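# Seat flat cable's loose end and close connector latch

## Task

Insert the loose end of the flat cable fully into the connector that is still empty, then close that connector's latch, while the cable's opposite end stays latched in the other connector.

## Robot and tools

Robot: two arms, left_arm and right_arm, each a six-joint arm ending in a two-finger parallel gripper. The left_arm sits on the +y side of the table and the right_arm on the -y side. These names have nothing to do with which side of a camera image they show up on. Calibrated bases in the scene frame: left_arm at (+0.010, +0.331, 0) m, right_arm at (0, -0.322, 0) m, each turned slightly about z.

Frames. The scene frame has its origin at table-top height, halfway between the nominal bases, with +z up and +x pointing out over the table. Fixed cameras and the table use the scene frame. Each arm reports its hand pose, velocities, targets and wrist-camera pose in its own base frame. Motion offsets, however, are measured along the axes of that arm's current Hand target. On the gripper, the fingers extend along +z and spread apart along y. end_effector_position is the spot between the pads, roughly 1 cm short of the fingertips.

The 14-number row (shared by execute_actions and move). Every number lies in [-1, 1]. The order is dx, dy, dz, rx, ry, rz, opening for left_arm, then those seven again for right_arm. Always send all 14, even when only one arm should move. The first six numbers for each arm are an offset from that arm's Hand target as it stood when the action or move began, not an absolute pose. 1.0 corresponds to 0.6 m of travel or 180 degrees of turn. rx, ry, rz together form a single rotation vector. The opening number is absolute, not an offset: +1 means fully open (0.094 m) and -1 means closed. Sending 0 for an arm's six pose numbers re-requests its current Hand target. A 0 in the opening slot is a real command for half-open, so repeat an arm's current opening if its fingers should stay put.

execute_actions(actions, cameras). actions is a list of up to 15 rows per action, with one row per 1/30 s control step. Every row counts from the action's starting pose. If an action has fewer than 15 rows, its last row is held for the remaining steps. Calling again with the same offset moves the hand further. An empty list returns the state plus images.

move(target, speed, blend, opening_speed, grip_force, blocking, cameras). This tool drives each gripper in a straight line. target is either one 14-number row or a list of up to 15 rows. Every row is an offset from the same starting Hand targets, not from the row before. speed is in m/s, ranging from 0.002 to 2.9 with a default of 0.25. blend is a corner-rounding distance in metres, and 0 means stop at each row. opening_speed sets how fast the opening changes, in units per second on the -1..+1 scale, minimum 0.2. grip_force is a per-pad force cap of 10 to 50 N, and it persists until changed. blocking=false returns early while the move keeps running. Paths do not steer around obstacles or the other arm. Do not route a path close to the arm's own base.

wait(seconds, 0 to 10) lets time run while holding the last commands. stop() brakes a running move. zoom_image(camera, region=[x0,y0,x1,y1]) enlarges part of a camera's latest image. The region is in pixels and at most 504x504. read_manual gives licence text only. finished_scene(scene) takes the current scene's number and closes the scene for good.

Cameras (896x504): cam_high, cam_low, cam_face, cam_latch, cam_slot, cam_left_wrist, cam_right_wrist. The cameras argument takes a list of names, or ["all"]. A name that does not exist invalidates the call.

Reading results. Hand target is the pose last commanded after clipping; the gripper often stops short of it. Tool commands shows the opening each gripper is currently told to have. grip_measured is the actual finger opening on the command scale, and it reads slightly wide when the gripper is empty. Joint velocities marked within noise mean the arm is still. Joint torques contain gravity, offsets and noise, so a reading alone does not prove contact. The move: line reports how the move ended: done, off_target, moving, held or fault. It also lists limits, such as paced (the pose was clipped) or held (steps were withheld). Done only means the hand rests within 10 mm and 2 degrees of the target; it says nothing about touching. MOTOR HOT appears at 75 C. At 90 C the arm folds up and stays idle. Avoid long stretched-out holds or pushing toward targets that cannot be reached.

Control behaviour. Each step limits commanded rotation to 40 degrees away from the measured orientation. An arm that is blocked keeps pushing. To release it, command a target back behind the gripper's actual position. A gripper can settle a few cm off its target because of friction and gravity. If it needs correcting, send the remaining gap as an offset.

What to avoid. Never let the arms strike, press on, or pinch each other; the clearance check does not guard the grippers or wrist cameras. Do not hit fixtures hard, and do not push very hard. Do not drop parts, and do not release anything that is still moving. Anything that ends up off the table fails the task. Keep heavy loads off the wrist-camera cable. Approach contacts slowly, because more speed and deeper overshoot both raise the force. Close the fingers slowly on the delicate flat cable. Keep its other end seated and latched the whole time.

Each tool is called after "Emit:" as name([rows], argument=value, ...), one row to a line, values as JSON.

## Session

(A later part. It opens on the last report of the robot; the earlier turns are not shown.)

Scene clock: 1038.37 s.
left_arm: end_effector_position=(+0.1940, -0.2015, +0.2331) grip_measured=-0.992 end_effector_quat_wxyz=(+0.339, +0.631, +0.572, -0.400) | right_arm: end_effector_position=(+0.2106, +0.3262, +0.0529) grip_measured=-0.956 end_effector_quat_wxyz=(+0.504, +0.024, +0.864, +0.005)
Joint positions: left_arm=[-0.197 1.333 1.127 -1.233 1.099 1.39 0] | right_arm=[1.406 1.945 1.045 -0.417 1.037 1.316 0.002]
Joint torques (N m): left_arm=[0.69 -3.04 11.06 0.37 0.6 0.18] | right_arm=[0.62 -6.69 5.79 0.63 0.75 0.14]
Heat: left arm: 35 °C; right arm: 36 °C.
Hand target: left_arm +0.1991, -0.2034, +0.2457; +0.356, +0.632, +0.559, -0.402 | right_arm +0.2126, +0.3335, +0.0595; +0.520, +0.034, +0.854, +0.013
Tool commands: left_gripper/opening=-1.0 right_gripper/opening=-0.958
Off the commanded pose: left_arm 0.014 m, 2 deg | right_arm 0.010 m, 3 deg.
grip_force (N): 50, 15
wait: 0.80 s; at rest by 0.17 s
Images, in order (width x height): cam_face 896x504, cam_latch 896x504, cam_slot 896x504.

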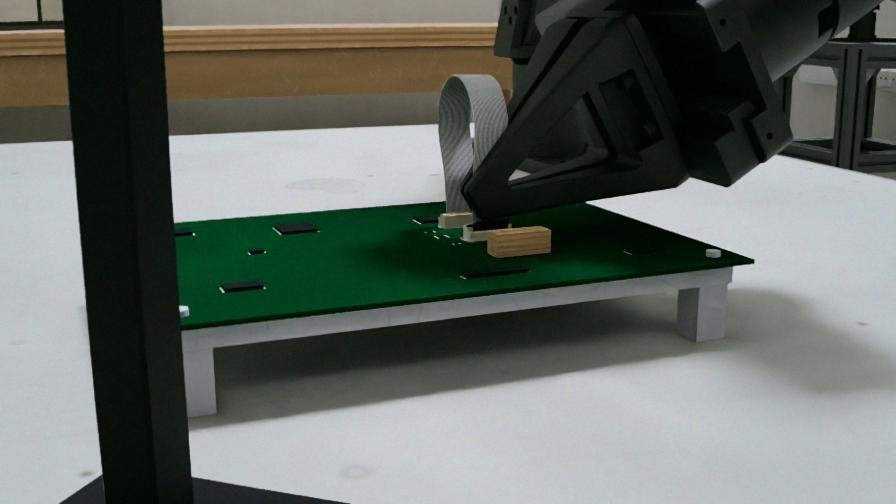

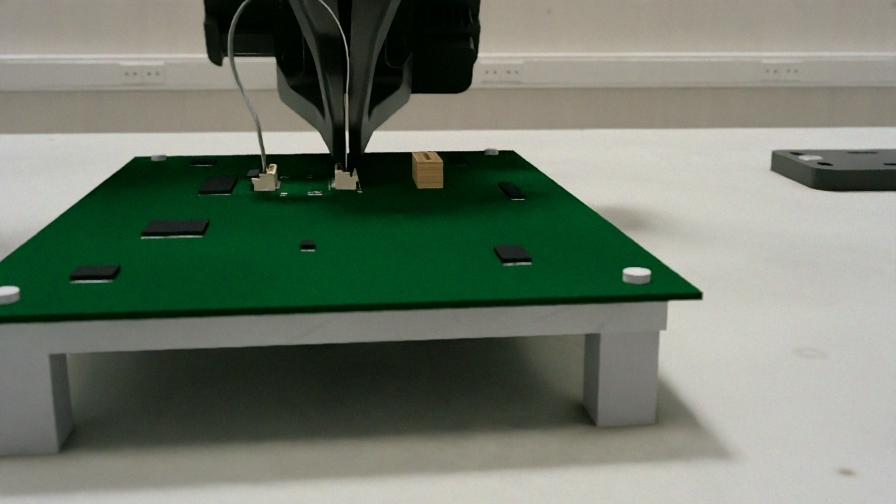

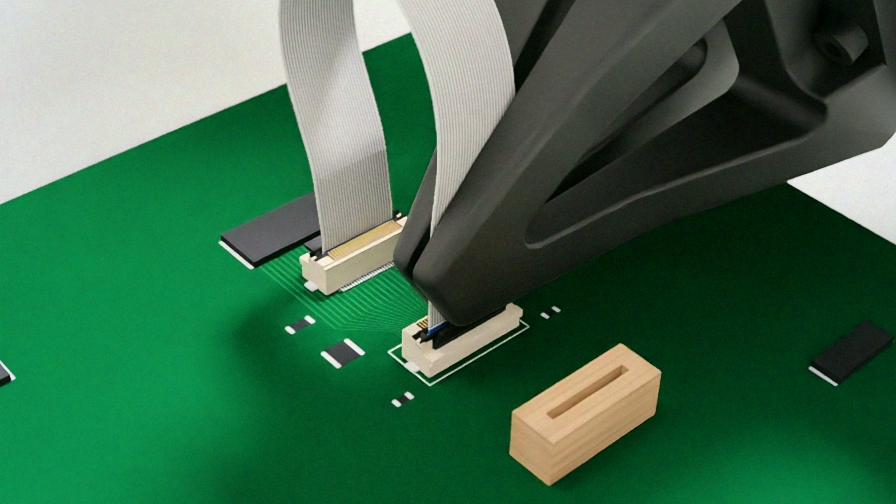

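Emit:
move(target=[0,0,0,0,0,0,-1,0.00155,0.0004,0.0008,0,0,0,-0.958], speed=0.01)

Emit:
wait(seconds=0.8, cameras=["cam_slot","cam_face","cam_latch"])

Emit:
zoom_image(camera="cam_slot", region=[405, 255, 505, 345])

Emit:
zoom_image(camera="cam_latch", region=[325, 130, 367, 180])

Emit:
zoom_image(camera="cam_face", region=[430, 170, 530, 260])

Scene clock: 1043.10 s.
left_arm: end_effector_position=(+0.1940, -0.2015, +0.2331) grip_measured=-0.992 end_effector_quat_wxyz=(+0.339, +0.631, +0.572, -0.400) | right_arm: end_effector_position=(+0.2106, +0.3262, +0.0529) grip_measured=-0.956 end_effector_quat_wxyz=(+0.504, +0.024, +0.864, +0.005)
Joint positions: left_arm=[-0.197 1.333 1.127 -1.233 1.099 1.39 0] | right_arm=[1.406 1.945 1.045 -0.417 1.037 1.316 0.002]
Joint torques (N m): left_arm=[0.75 -2.84 11.06 0.39 0.58 0.18] | right_arm=[0.64 -6.46 5.79 0.65 0.75 0.13]
Heat: left arm: 35 °C; right arm: 35 °C.
Hand target: left_arm +0.1991, -0.2034, +0.2457; +0.356, +0.632, +0.559, -0.402 | right_arm +0.2126, +0.3338, +0.0584; +0.520, +0.034, +0.854, +0.013
Off the commanded pose: left_arm 0.014 m, 2 deg | right_arm 0.010 m, 3 deg.
grip_force (N): 50, 15
move: off_target (left_arm, right_arm)

Scene clock: 1043.90 s.
left_arm: end_effector_position=(+0.1940, -0.2015, +0.2331) grip_measured=-0.992 end_effector_quat_wxyz=(+0.339, +0.631, +0.572, -0.400) | right_arm: end_effector_position=(+0.2106, +0.3262, +0.0529) grip_measured=-0.956 end_effector_quat_wxyz=(+0.504, +0.024, +0.864, +0.005)
Joint positions: left_arm=[-0.197 1.333 1.127 -1.233 1.099 1.39 0] | right_arm=[1.406 1.945 1.045 -0.417 1.037 1.316 0.002]
Joint torques (N m): left_arm=[0.83 -2.93 11.04 0.36 0.59 0.18] | right_arm=[0.61 -6.45 5.78 0.66 0.75 0.13]
Heat: left arm: 35 °C; right arm: 35 °C.
Hand target: left_arm +0.1991, -0.2034, +0.2457; +0.356, +0.632, +0.559, -0.402 | right_arm +0.2126, +0.3338, +0.0584; +0.520, +0.034, +0.854, +0.013
Tool commands: left_gripper/opening=-1.0 right_gripper/opening=-0.958
Off the commanded pose: left_arm 0.014 m, 2 deg | right_arm 0.010 m, 3 deg.
grip_force (N): 50, 15
wait: 0.80 s; at rest by 0.17 s
Images, in order (width x height): cam_face 896x504, cam_latch 896x504, cam_slot 896x504.

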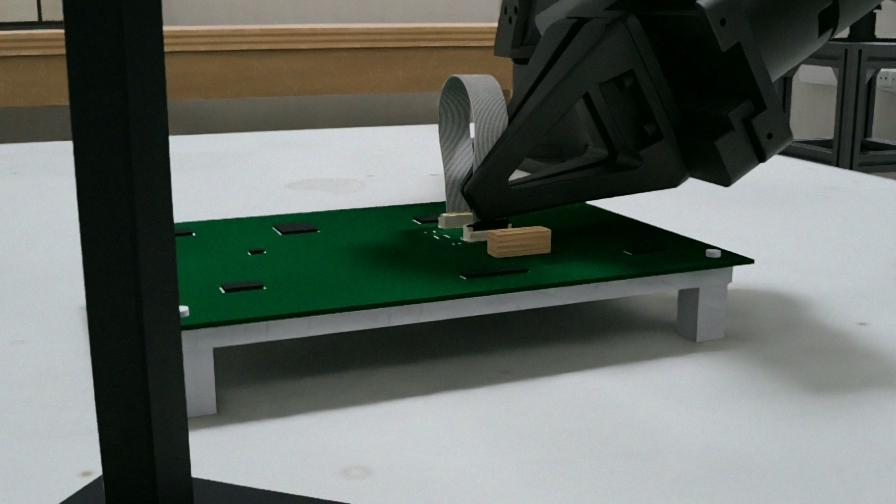

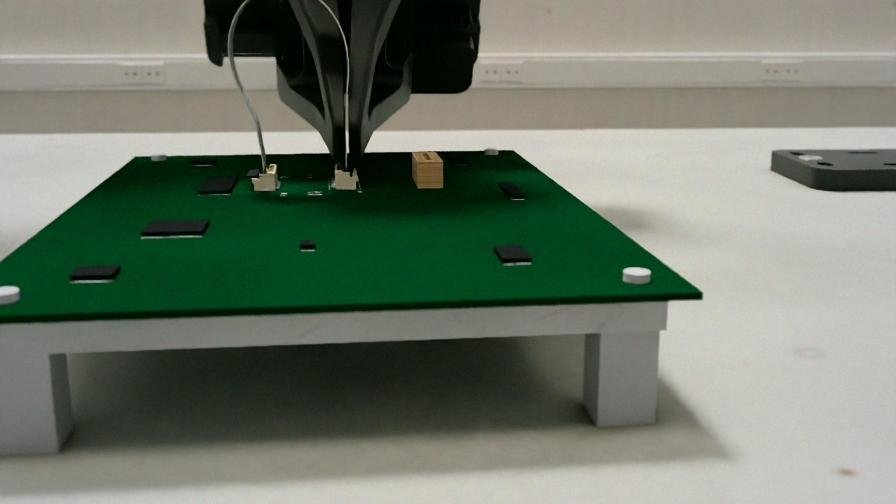

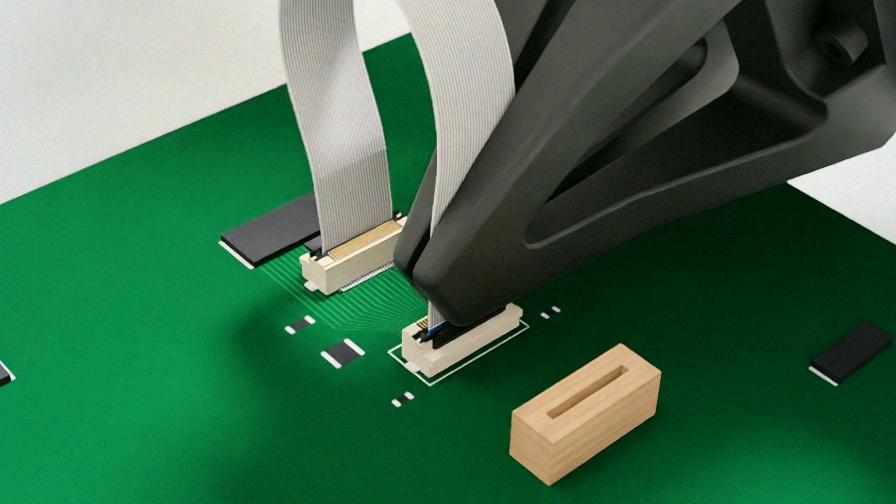

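Scaled by 5.040 from the camera's 896x504 image, which has a finer 1280x720 frame.

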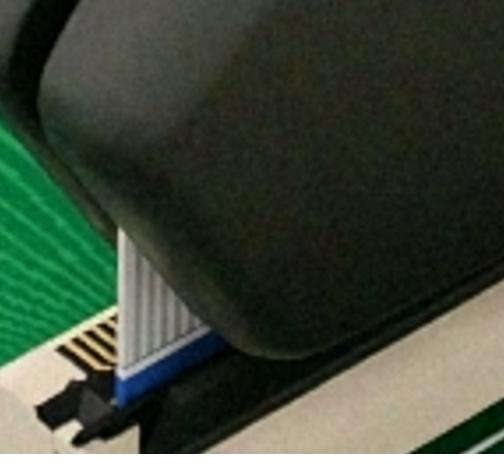

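Scaled by 10.080 from the camera's 896x504 image, which has a finer 1280x720 frame.

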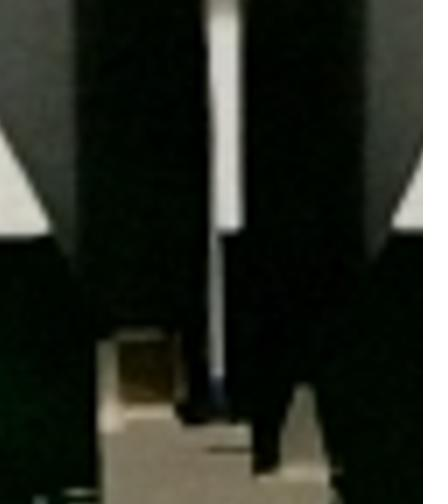

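Scaled by 5.040 from the camera's 896x504 image, which has a finer 1280x720 frame.

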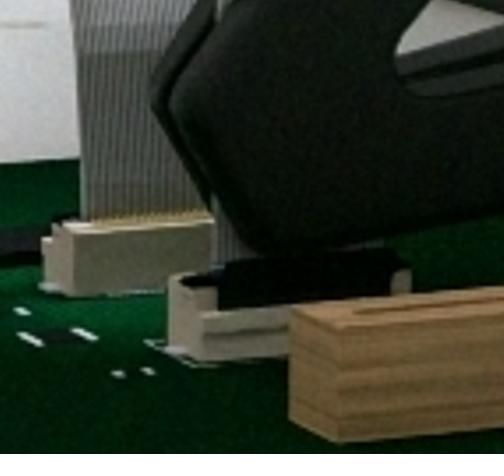

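Emit:
move(target=[0,0,0,0,0,0,-1,0.0076,0.001,0.003,0,0,0,-0.958], speed=0.01)

Emit:
wait(seconds=0.6, cameras=["cam_slot","cam_latch"])

Emit:
zoom_image(camera="cam_slot", region=[405, 255, 505, 345])

Emit:
zoom_image(camera="cam_latch", region=[325, 130, 367, 180])

Scene clock: 1045.93 s.
left_arm: end_effector_position=(+0.1940, -0.2015, +0.2331) grip_measured=-0.992 end_effector_quat_wxyz=(+0.339, +0.631, +0.572, -0.400) | right_arm: end_effector_position=(+0.2110, +0.3265, +0.0522) grip_measured=-0.956 end_effector_quat_wxyz=(+0.511, +0.023, +0.859, +0.001)
Joint positions: left_arm=[-0.197 1.333 1.127 -1.233 1.099 1.39 0] | right_arm=[1.41 1.959 1.05 -0.417 1.056 1.32 0.002]
Joint torques (N m): left_arm=[0.7 -2.77 10.82 0.37 0.64 0.18] | right_arm=[0.44 -6.41 5.29 0.75 0.59 0.15]
Heat: left arm: 35 °C; right arm: 35 °C.
Hand target: left_arm +0.1991, -0.2034, +0.2457; +0.356, +0.632, +0.559, -0.402 | right_arm +0.2121, +0.3346, +0.0535; +0.520, +0.034, +0.854, +0.013
Off the commanded pose: left_arm 0.014 m, 2 deg | right_arm 0.008 m, 2 deg.
grip_force (N): 50, 15
move: off_target (left_arm)

Scene clock: 1046.53 s.
left_arm: end_effector_position=(+0.1940, -0.2015, +0.2331) grip_measured=-0.992 end_effector_quat_wxyz=(+0.339, +0.631, +0.572, -0.400) | right_arm: end_effector_position=(+0.2110, +0.3265, +0.0522) grip_measured=-0.956 end_effector_quat_wxyz=(+0.511, +0.023, +0.859, +0.001)
Joint positions: left_arm=[-0.197 1.333 1.127 -1.233 1.099 1.39 0] | right_arm=[1.41 1.959 1.05 -0.417 1.056 1.32 0.002]
Joint torques (N m): left_arm=[0.62 -3 10.82 0.35 0.63 0.16] | right_arm=[0.44 -6.41 5.29 0.75 0.59 0.14]
Heat: left arm: 35 °C; right arm: 35 °C.
Hand target: left_arm +0.1991, -0.2034, +0.2457; +0.356, +0.632, +0.559, -0.402 | right_arm +0.2121, +0.3346, +0.0535; +0.520, +0.034, +0.854, +0.013
Tool commands: left_gripper/opening=-1.0 right_gripper/opening=-0.958
Off the commanded pose: left_arm 0.014 m, 2 deg | right_arm 0.008 m, 2 deg.
grip_force (N): 50, 15
wait: 0.60 s; at rest by 0.17 s
Images, in order (width x height): cam_latch 896x504, cam_slot 896x504.

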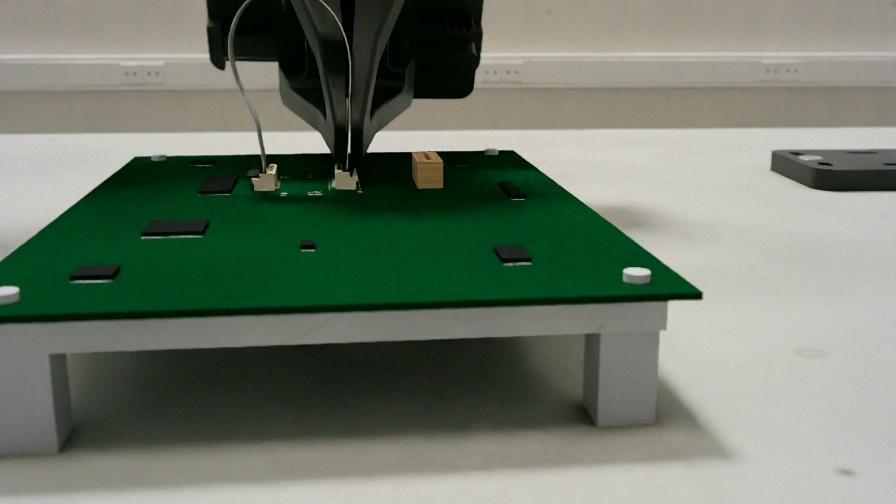

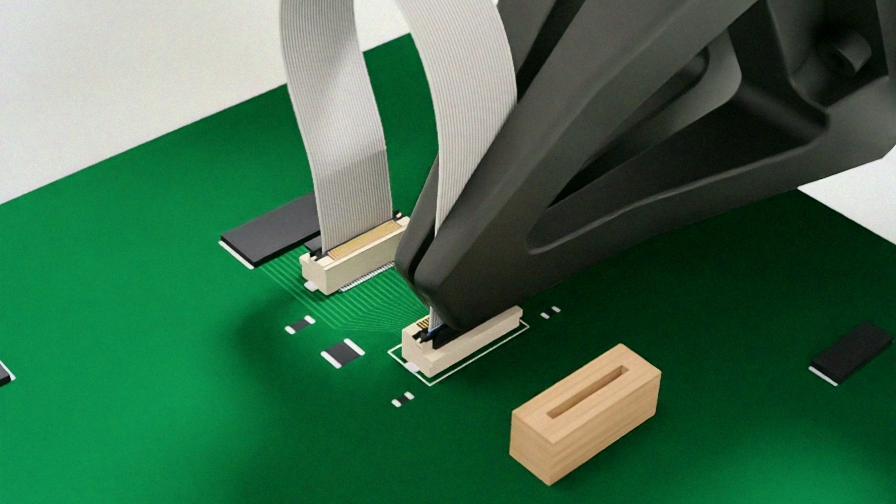

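Scaled by 5.040 from the camera's 896x504 image, which has a finer 1280x720 frame.

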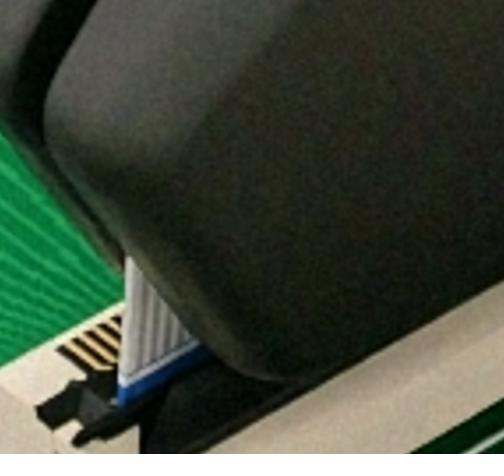

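Scaled by 10.080 from the camera's 896x504 image, which has a finer 1280x720 frame.

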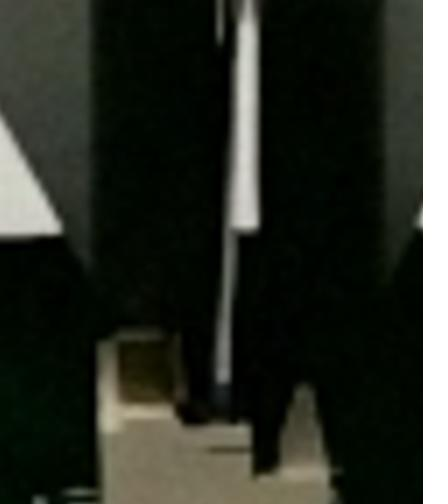

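Emit:
move([
  [0,0,0,0,0,0,-1,-0.003,0,-0.0015,0,0,0,-0.958],
  [0,0,0,0,0,0,-1,-0.003,0,-0.0015,0,0,0,-0.82],
], speed=0.01, opening_speed=0.2)

Emit:
wait(seconds=0.6, cameras=["cam_slot","cam_latch","cam_face"])

Emit:
zoom_image(camera="cam_slot", region=[405, 255, 505, 345])

Emit:
zoom_image(camera="cam_latch", region=[320, 130, 372, 185])

Emit:
zoom_image(camera="cam_face", region=[430, 170, 530, 260])

Scene clock: 1052.40 s.
left_arm: end_effector_position=(+0.1940, -0.2015, +0.2331) grip_measured=-0.992 end_effector_quat_wxyz=(+0.339, +0.631, +0.572, -0.400) | right_arm: end_effector_position=(+0.2104, +0.3270, +0.0509) grip_measured=-0.822 end_effector_quat_wxyz=(+0.508, +0.022, +0.861, +0.002)
Joint positions: left_arm=[-0.197 1.333 1.127 -1.233 1.099 1.39 0] | right_arm=[1.41 1.959 1.05 -0.417 1.048 1.32 0.008]
Joint torques (N m): left_arm=[0.73 -2.96 10.91 0.39 0.56 0.2] | right_arm=[0.43 -6.78 5.44 0.68 0.67 0.14]
Heat: left arm: 35 °C; right arm: 35 °C.
Hand target: left_arm +0.1991, -0.2034, +0.2457; +0.356, +0.632, +0.559, -0.402 | right_arm +0.2122, +0.3345, +0.0556; +0.520, +0.034, +0.854, +0.013
Off the commanded pose: left_arm 0.014 m, 2 deg | right_arm 0.009 m, 2 deg.
grip_force (N): 50, 15
move: off_target (left_arm)

Scene clock: 1053.00 s.
left_arm: end_effector_position=(+0.1940, -0.2015, +0.2331) grip_measured=-0.992 end_effector_quat_wxyz=(+0.339, +0.631, +0.572, -0.400) | right_arm: end_effector_position=(+0.2104, +0.3270, +0.0509) grip_measured=-0.822 end_effector_quat_wxyz=(+0.508, +0.022, +0.861, +0.002)
Joint positions: left_arm=[-0.197 1.333 1.127 -1.233 1.099 1.39 0] | right_arm=[1.41 1.959 1.05 -0.417 1.048 1.32 0.008]
Joint torques (N m): left_arm=[0.58 -2.91 10.96 0.37 0.58 0.19] | right_arm=[0.4 -6.79 5.45 0.69 0.67 0.14]
Heat: left arm: 35 °C; right arm: 35 °C.
Hand target: left_arm +0.1991, -0.2034, +0.2457; +0.356, +0.632, +0.559, -0.402 | right_arm +0.2122, +0.3345, +0.0556; +0.520, +0.034, +0.854, +0.013
Tool commands: left_gripper/opening=-1.0 right_gripper/opening=-0.82
Off the commanded pose: left_arm 0.014 m, 2 deg | right_arm 0.009 m, 2 deg.
grip_force (N): 50, 15
wait: 0.60 s; at rest by 0.17 s
Images, in order (width x height): cam_face 896x504, cam_latch 896x504, cam_slot 896x504.

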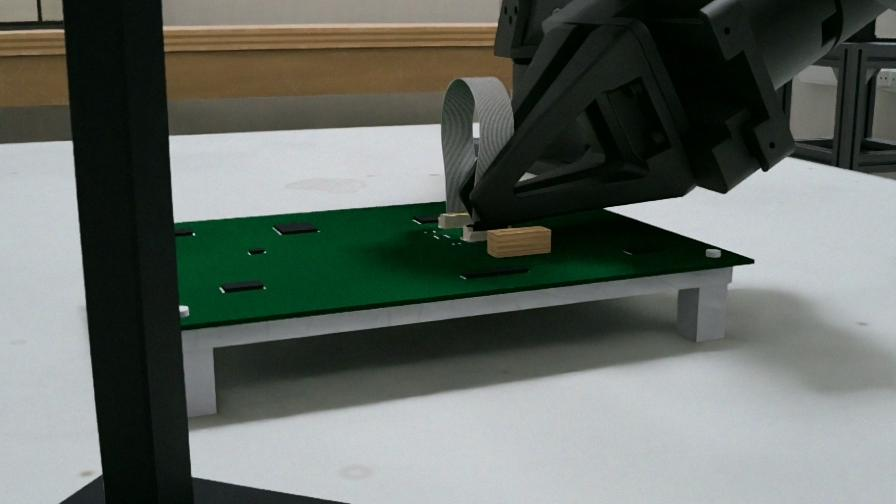

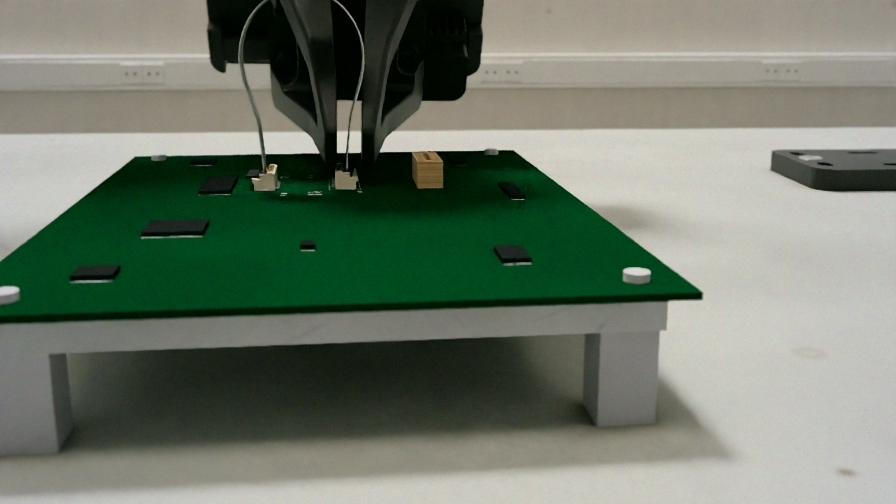

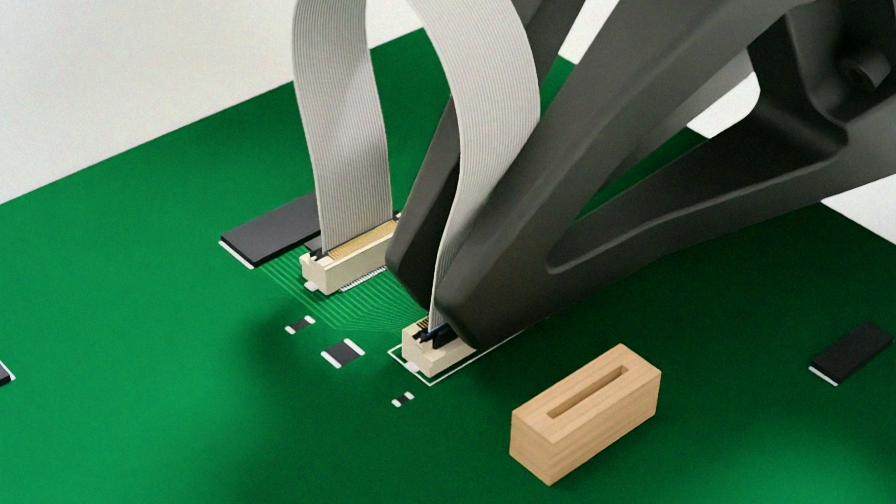

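Scaled by 5.040 from the camera's 896x504 image, which has a finer 1280x720 frame.

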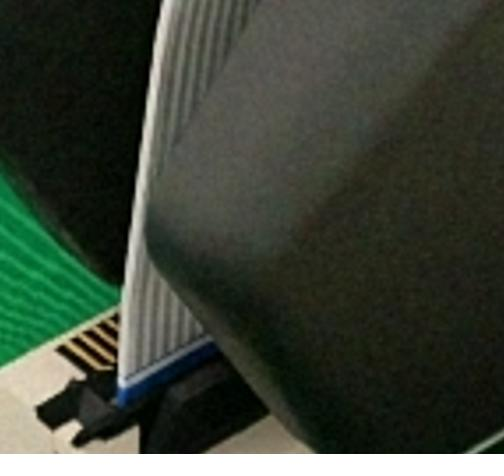

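Scaled by 9.164 from the camera's 896x504 image, which has a finer 1280x720 frame.

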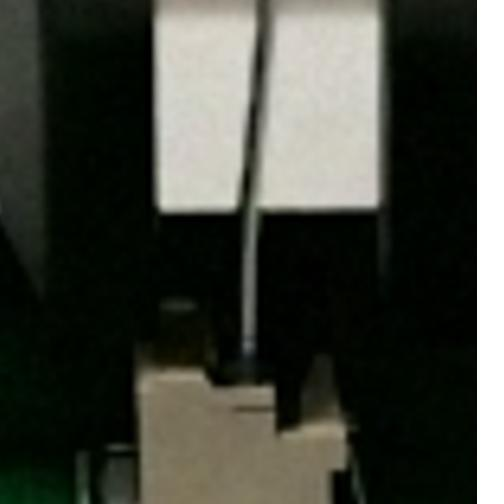

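Scaled by 5.040 from the camera's 896x504 image, which has a finer 1280x720 frame.

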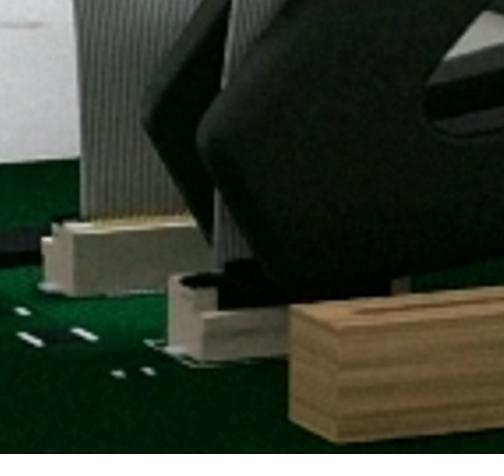

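Emit:
move([
  [0,0,0,0,0,0,-1,-0.0265,-0.0006,-0.0137,-0.005,-0.0007,0.0122,-0.82],
  [0,0,0,0,0,0,-1,-0.0197,-0.0161,-0.0094,-0.0018,-0.0003,0.0044,-0.82],
], speed=0.02)

Emit:
wait(seconds=0.6, cameras=["cam_slot","cam_latch","cam_face"])

Emit:
zoom_image(camera="cam_slot", region=[395, 250, 535, 385])

Emit:
zoom_image(camera="cam_latch", region=[320, 130, 372, 185])

Emit:
zoom_image(camera="cam_face", region=[430, 170, 530, 260])

Scene clock: 1065.50 s.
left_arm: end_effector_position=(+0.1940, -0.2015, +0.2331) grip_measured=-0.992 end_effector_quat_wxyz=(+0.339, +0.631, +0.572, -0.400) | right_arm: end_effector_position=(+0.2096, +0.3238, +0.0518) grip_measured=-0.822 end_effector_quat_wxyz=(+0.507, +0.025, +0.862, +0.003)
Joint positions: left_arm=[-0.197 1.333 1.127 -1.233 1.099 1.39 0] | right_arm=[1.41 1.946 1.036 -0.417 1.045 1.326 0.008]
Joint torques (N m): left_arm=[0.84 -2.89 11.03 0.38 0.6 0.16] | right_arm=[-0.03 -10.62 3.28 0.62 0.67 0.04]
Heat: left arm: 35 °C; right arm: 35 °C.
Hand target: left_arm +0.1991, -0.2034, +0.2457; +0.356, +0.632, +0.559, -0.402 | right_arm +0.2121, +0.3240, +0.0680; +0.520, +0.038, +0.853, +0.019
Off the commanded pose: left_arm 0.014 m, 2 deg | right_arm 0.016 m, 3 deg.
grip_force (N): 50, 15
move: off_target (left_arm, right_arm)

Scene clock: 1066.10 s.
left_arm: end_effector_position=(+0.1940, -0.2015, +0.2331) grip_measured=-0.992 end_effector_quat_wxyz=(+0.339, +0.631, +0.572, -0.400) | right_arm: end_effector_position=(+0.2096, +0.3238, +0.0518) grip_measured=-0.822 end_effector_quat_wxyz=(+0.507, +0.024, +0.862, +0.003)
Joint positions: left_arm=[-0.197 1.333 1.127 -1.233 1.099 1.39 0] | right_arm=[1.41 1.946 1.036 -0.417 1.045 1.325 0.008]
Joint torques (N m): left_arm=[0.7 -2.85 10.89 0.39 0.6 0.14] | right_arm=[-0.05 -10.63 3.29 0.63 0.67 0.03]
Heat: left arm: 35 °C; right arm: 35 °C.
Hand target: left_arm +0.1991, -0.2034, +0.2457; +0.356, +0.632, +0.559, -0.402 | right_arm +0.2121, +0.3240, +0.0680; +0.520, +0.038, +0.853, +0.019
Tool commands: left_gripper/opening=-1.0 right_gripper/opening=-0.82
Off the commanded pose: left_arm 0.014 m, 2 deg | right_arm 0.016 m, 3 deg.
grip_force (N): 50, 15
wait: 0.60 s; at rest by 0.17 s
Images, in order (width x height): cam_face 896x504, cam_latch 896x504, cam_slot 896x504.

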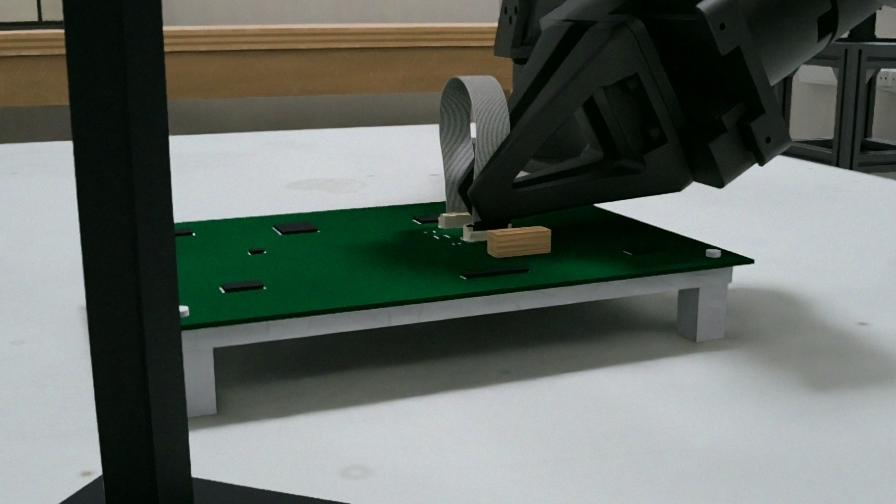

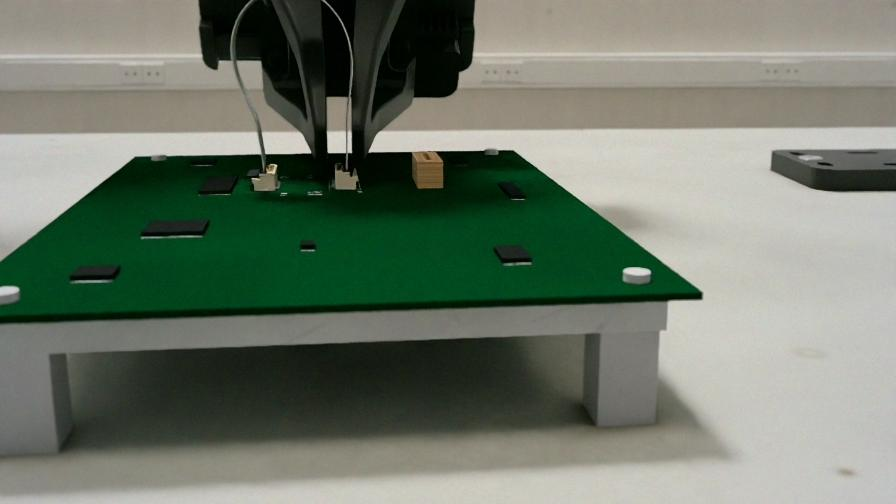

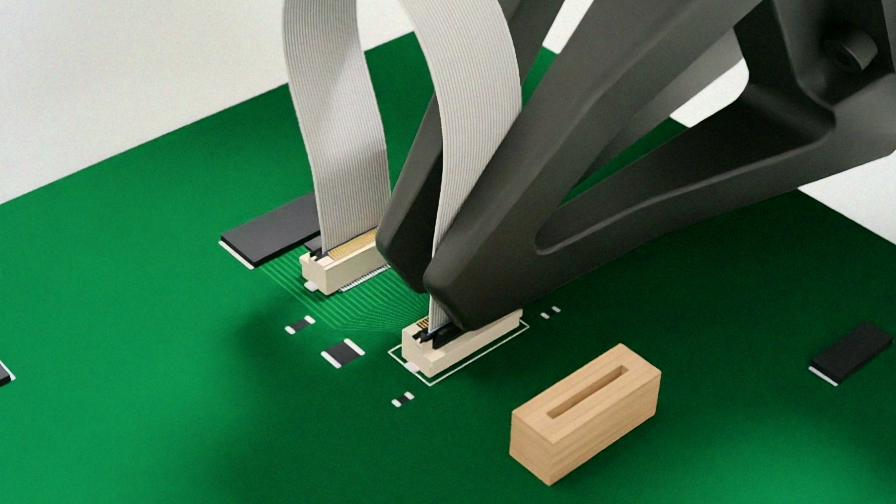

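Scaled by 3.600 from the camera's 896x504 image, which has a finer 1280x720 frame.

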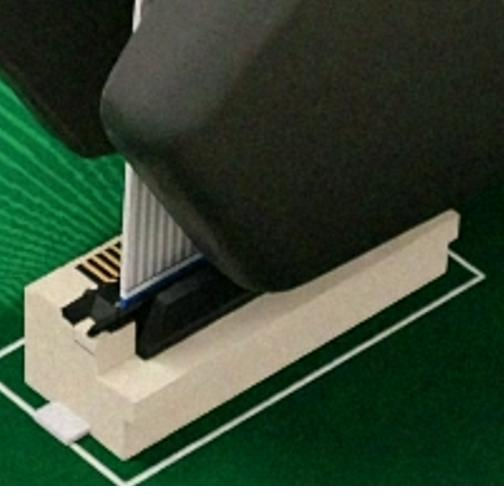

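Scaled by 9.164 from the camera's 896x504 image, which has a finer 1280x720 frame.

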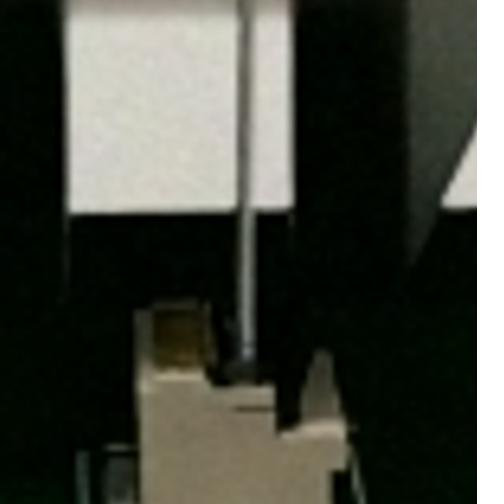

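Scaled by 5.040 from the camera's 896x504 image, which has a finer 1280x720 frame.

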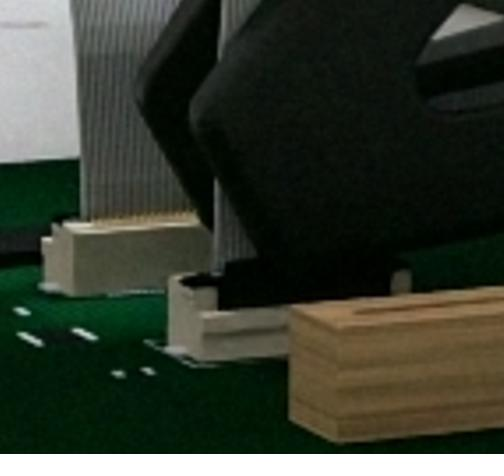

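Emit:
zoom_image(camera="cam_slot", region=[415, 310, 485, 360])

Emit:
zoom_image(camera="cam_latch", region=[330, 150, 372, 185])

Emit:
zoom_image(camera="cam_face", region=[455, 205, 525, 250])

Scaled by 7.200 from the camera's 896x504 image, which has a finer 1280x720 frame.

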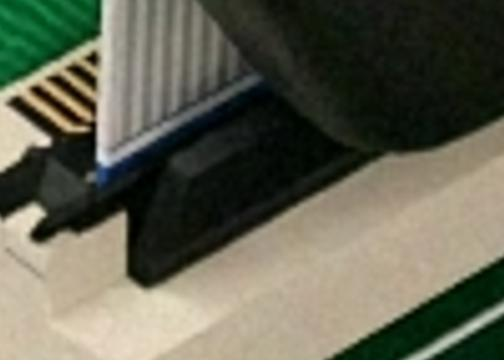

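Scaled by 12.000 from the camera's 896x504 image, which has a finer 1280x720 frame.

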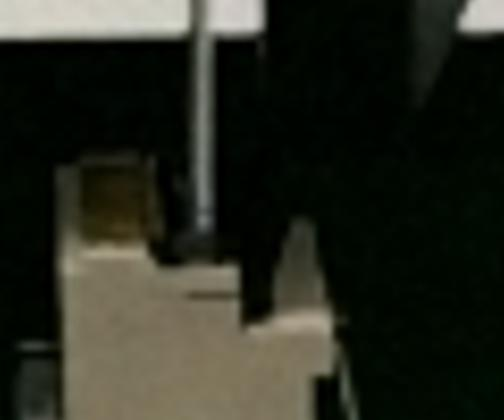

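Scaled by 7.200 from the camera's 896x504 image, which has a finer 1280x720 frame.

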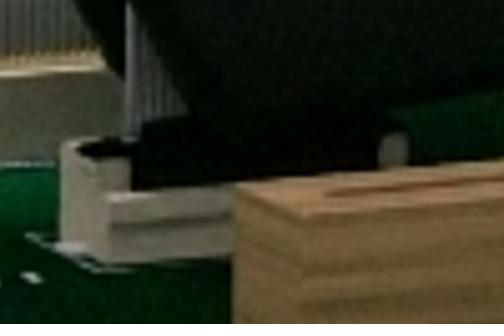

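Emit:
move(target=[0,0,0,0,0,0,-1,0.024,-0.0006,0.0124,0.005,0.0007,-0.0122,-0.82], speed=0.02)

Emit:
move(target=[0,0,0,0,0,0,-1,0.0089,-0.0002,0.0046,0.0019,0.0003,-0.0046,-0.735], speed=0.008, opening_speed=0.2)

Emit:
wait(seconds=0.6, cameras=["cam_slot","cam_latch","cam_face"])

Emit:
zoom_image(camera="cam_slot", region=[395, 280, 505, 375])

Emit:
zoom_image(camera="cam_latch", region=[320, 140, 372, 185])

Emit:
zoom_image(camera="cam_face", region=[440, 190, 525, 250])

Scene clock: 1075.50 s.
left_arm: end_effector_position=(+0.1940, -0.2015, +0.2331) grip_measured=-0.992 end_effector_quat_wxyz=(+0.339, +0.631, +0.572, -0.400) | right_arm: end_effector_position=(+0.2096, +0.3239, +0.0518) grip_measured=-0.822 end_effector_quat_wxyz=(+0.507, +0.021, +0.862, +0.002)
Joint positions: left_arm=[-0.197 1.333 1.127 -1.233 1.099 1.39 0] | right_arm=[1.41 1.946 1.036 -0.416 1.045 1.318 0.008]
Joint torques (N m): left_arm=[0.83 -2.89 10.89 0.38 0.6 0.2] | right_arm=[0.05 -6.58 3.74 0.75 0.69 0.02]
Heat: left arm: 35 °C; right arm: 35 °C.
Hand target: left_arm +0.1991, -0.2034, +0.2457; +0.356, +0.632, +0.559, -0.402 | right_arm +0.2121, +0.3248, +0.0518; +0.519, +0.026, +0.854, +0.002
Off the commanded pose: left_arm 0.014 m, 2 deg | right_arm 0.003 m, 2 deg.
grip_force (N): 50, 15
move: off_target (left_arm)

Scene clock: 1076.70 s.
left_arm: end_effector_position=(+0.1940, -0.2015, +0.2331) grip_measured=-0.992 end_effector_quat_wxyz=(+0.339, +0.631, +0.572, -0.400) | right_arm: end_effector_position=(+0.2096, +0.3234, +0.0455) grip_measured=-0.737 end_effector_quat_wxyz=(+0.506, +0.016, +0.862, -0.005)
Joint positions: left_arm=[-0.197 1.333 1.127 -1.233 1.099 1.39 0] | right_arm=[1.41 1.965 1.036 -0.411 1.045 1.315 0.012]
Joint torques (N m): left_arm=[0.7 -2.88 10.97 0.44 0.56 0.17] | right_arm=[0.08 -6.6 3.84 0.73 0.7 0.02]
Heat: left arm: 35 °C; right arm: 35 °C.
Hand target: left_arm +0.1991, -0.2034, +0.2457; +0.356, +0.632, +0.559, -0.402 | right_arm +0.2121, +0.3249, +0.0458; +0.518, +0.021, +0.855, -0.004
Off the commanded pose: left_arm 0.014 m, 2 deg | right_arm 0.003 m, 2 deg.
grip_force (N): 50, 15
move: off_target (left_arm)

Scene clock: 1077.30 s.
left_arm: end_effector_position=(+0.1940, -0.2015, +0.2331) grip_measured=-0.992 end_effector_quat_wxyz=(+0.339, +0.631, +0.572, -0.400) | right_arm: end_effector_position=(+0.2096, +0.3234, +0.0455) grip_measured=-0.737 end_effector_quat_wxyz=(+0.506, +0.016, +0.862, -0.005)
Joint positions: left_arm=[-0.197 1.333 1.127 -1.233 1.099 1.39 0] | right_arm=[1.41 1.965 1.036 -0.411 1.045 1.314 0.012]
Joint torques (N m): left_arm=[0.75 -2.82 11.1 0.39 0.57 0.15] | right_arm=[0.09 -6.58 3.84 0.73 0.69 0.03]
Heat: left arm: 35 °C; right arm: 35 °C.
Hand target: left_arm +0.1991, -0.2034, +0.2457; +0.356, +0.632, +0.559, -0.402 | right_arm +0.2121, +0.3249, +0.0458; +0.518, +0.021, +0.855, -0.004
Tool commands: left_gripper/opening=-1.0 right_gripper/opening=-0.735
Off the commanded pose: left_arm 0.014 m, 2 deg | right_arm 0.003 m, 2 deg.
grip_force (N): 50, 15
wait: 0.60 s; at rest by 0.17 s
Images, in order (width x height): cam_face 896x504, cam_latch 896x504, cam_slot 896x504.

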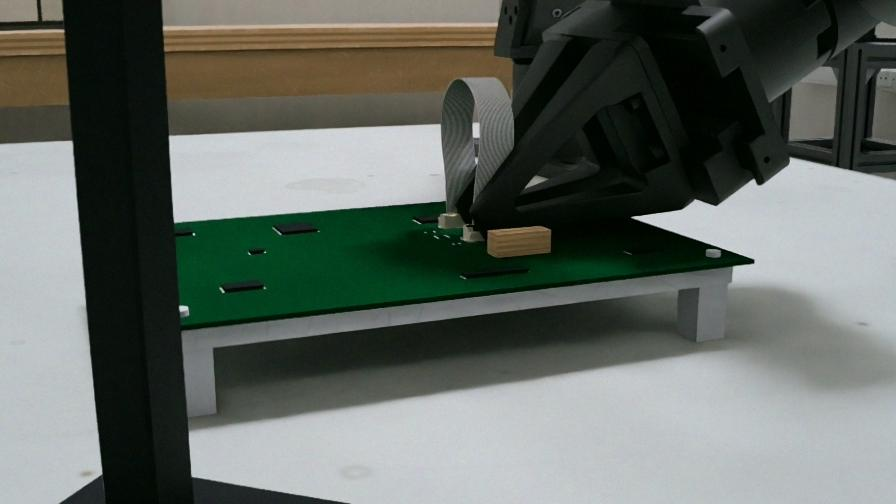

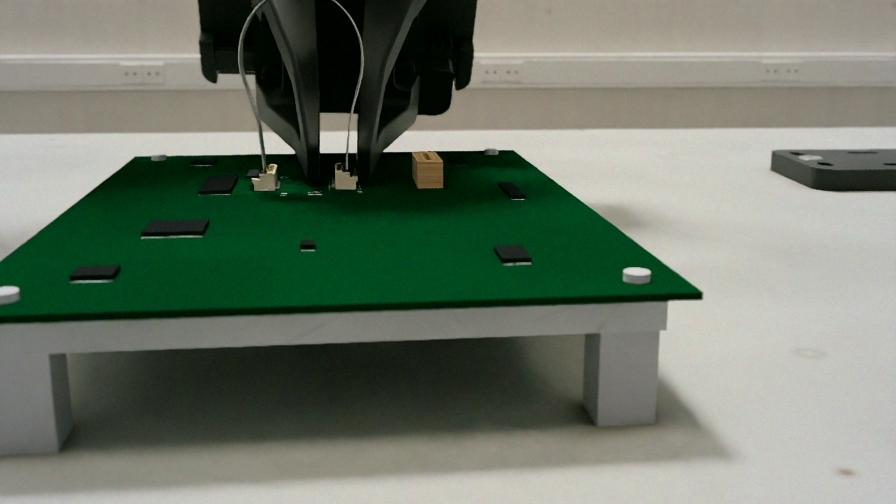

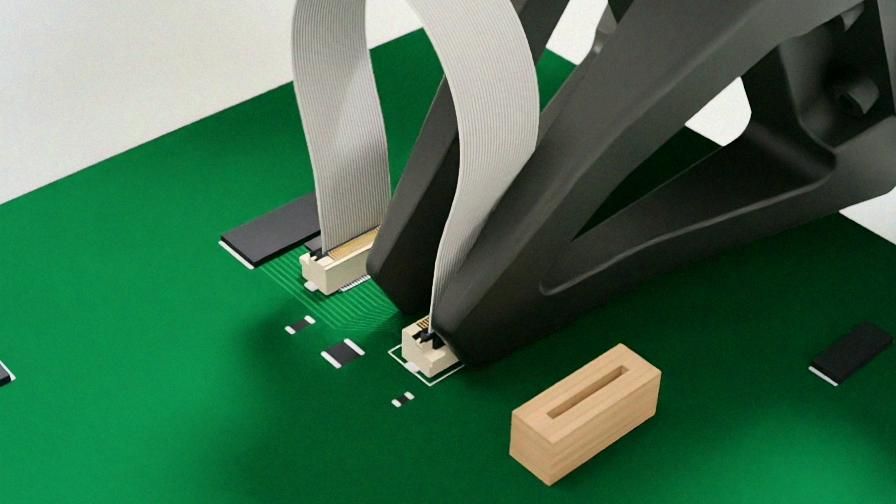

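Scaled by 4.582 from the camera's 896x504 image, which has a finer 1280x720 frame.

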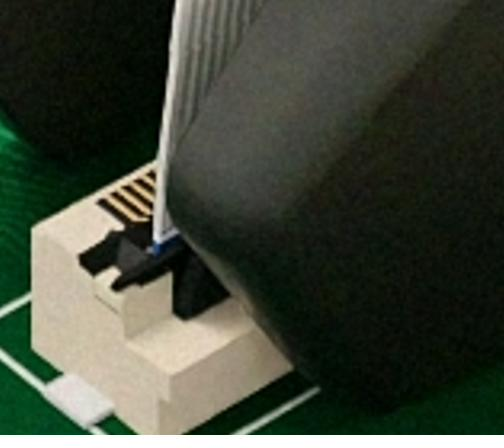

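Scaled by 9.692 from the camera's 896x504 image, which has a finer 1280x720 frame.

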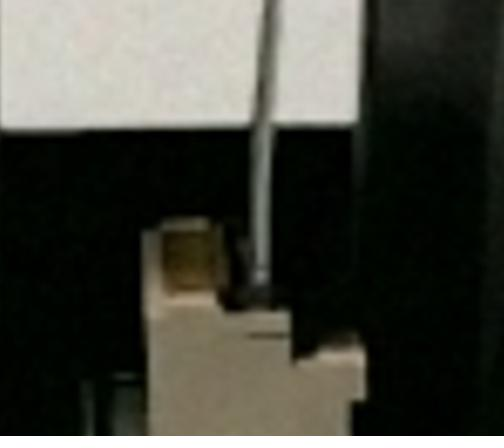

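Scaled by 5.929 from the camera's 896x504 image, which has a finer 1280x720 frame.

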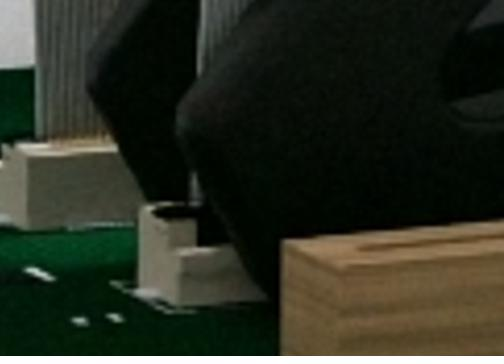

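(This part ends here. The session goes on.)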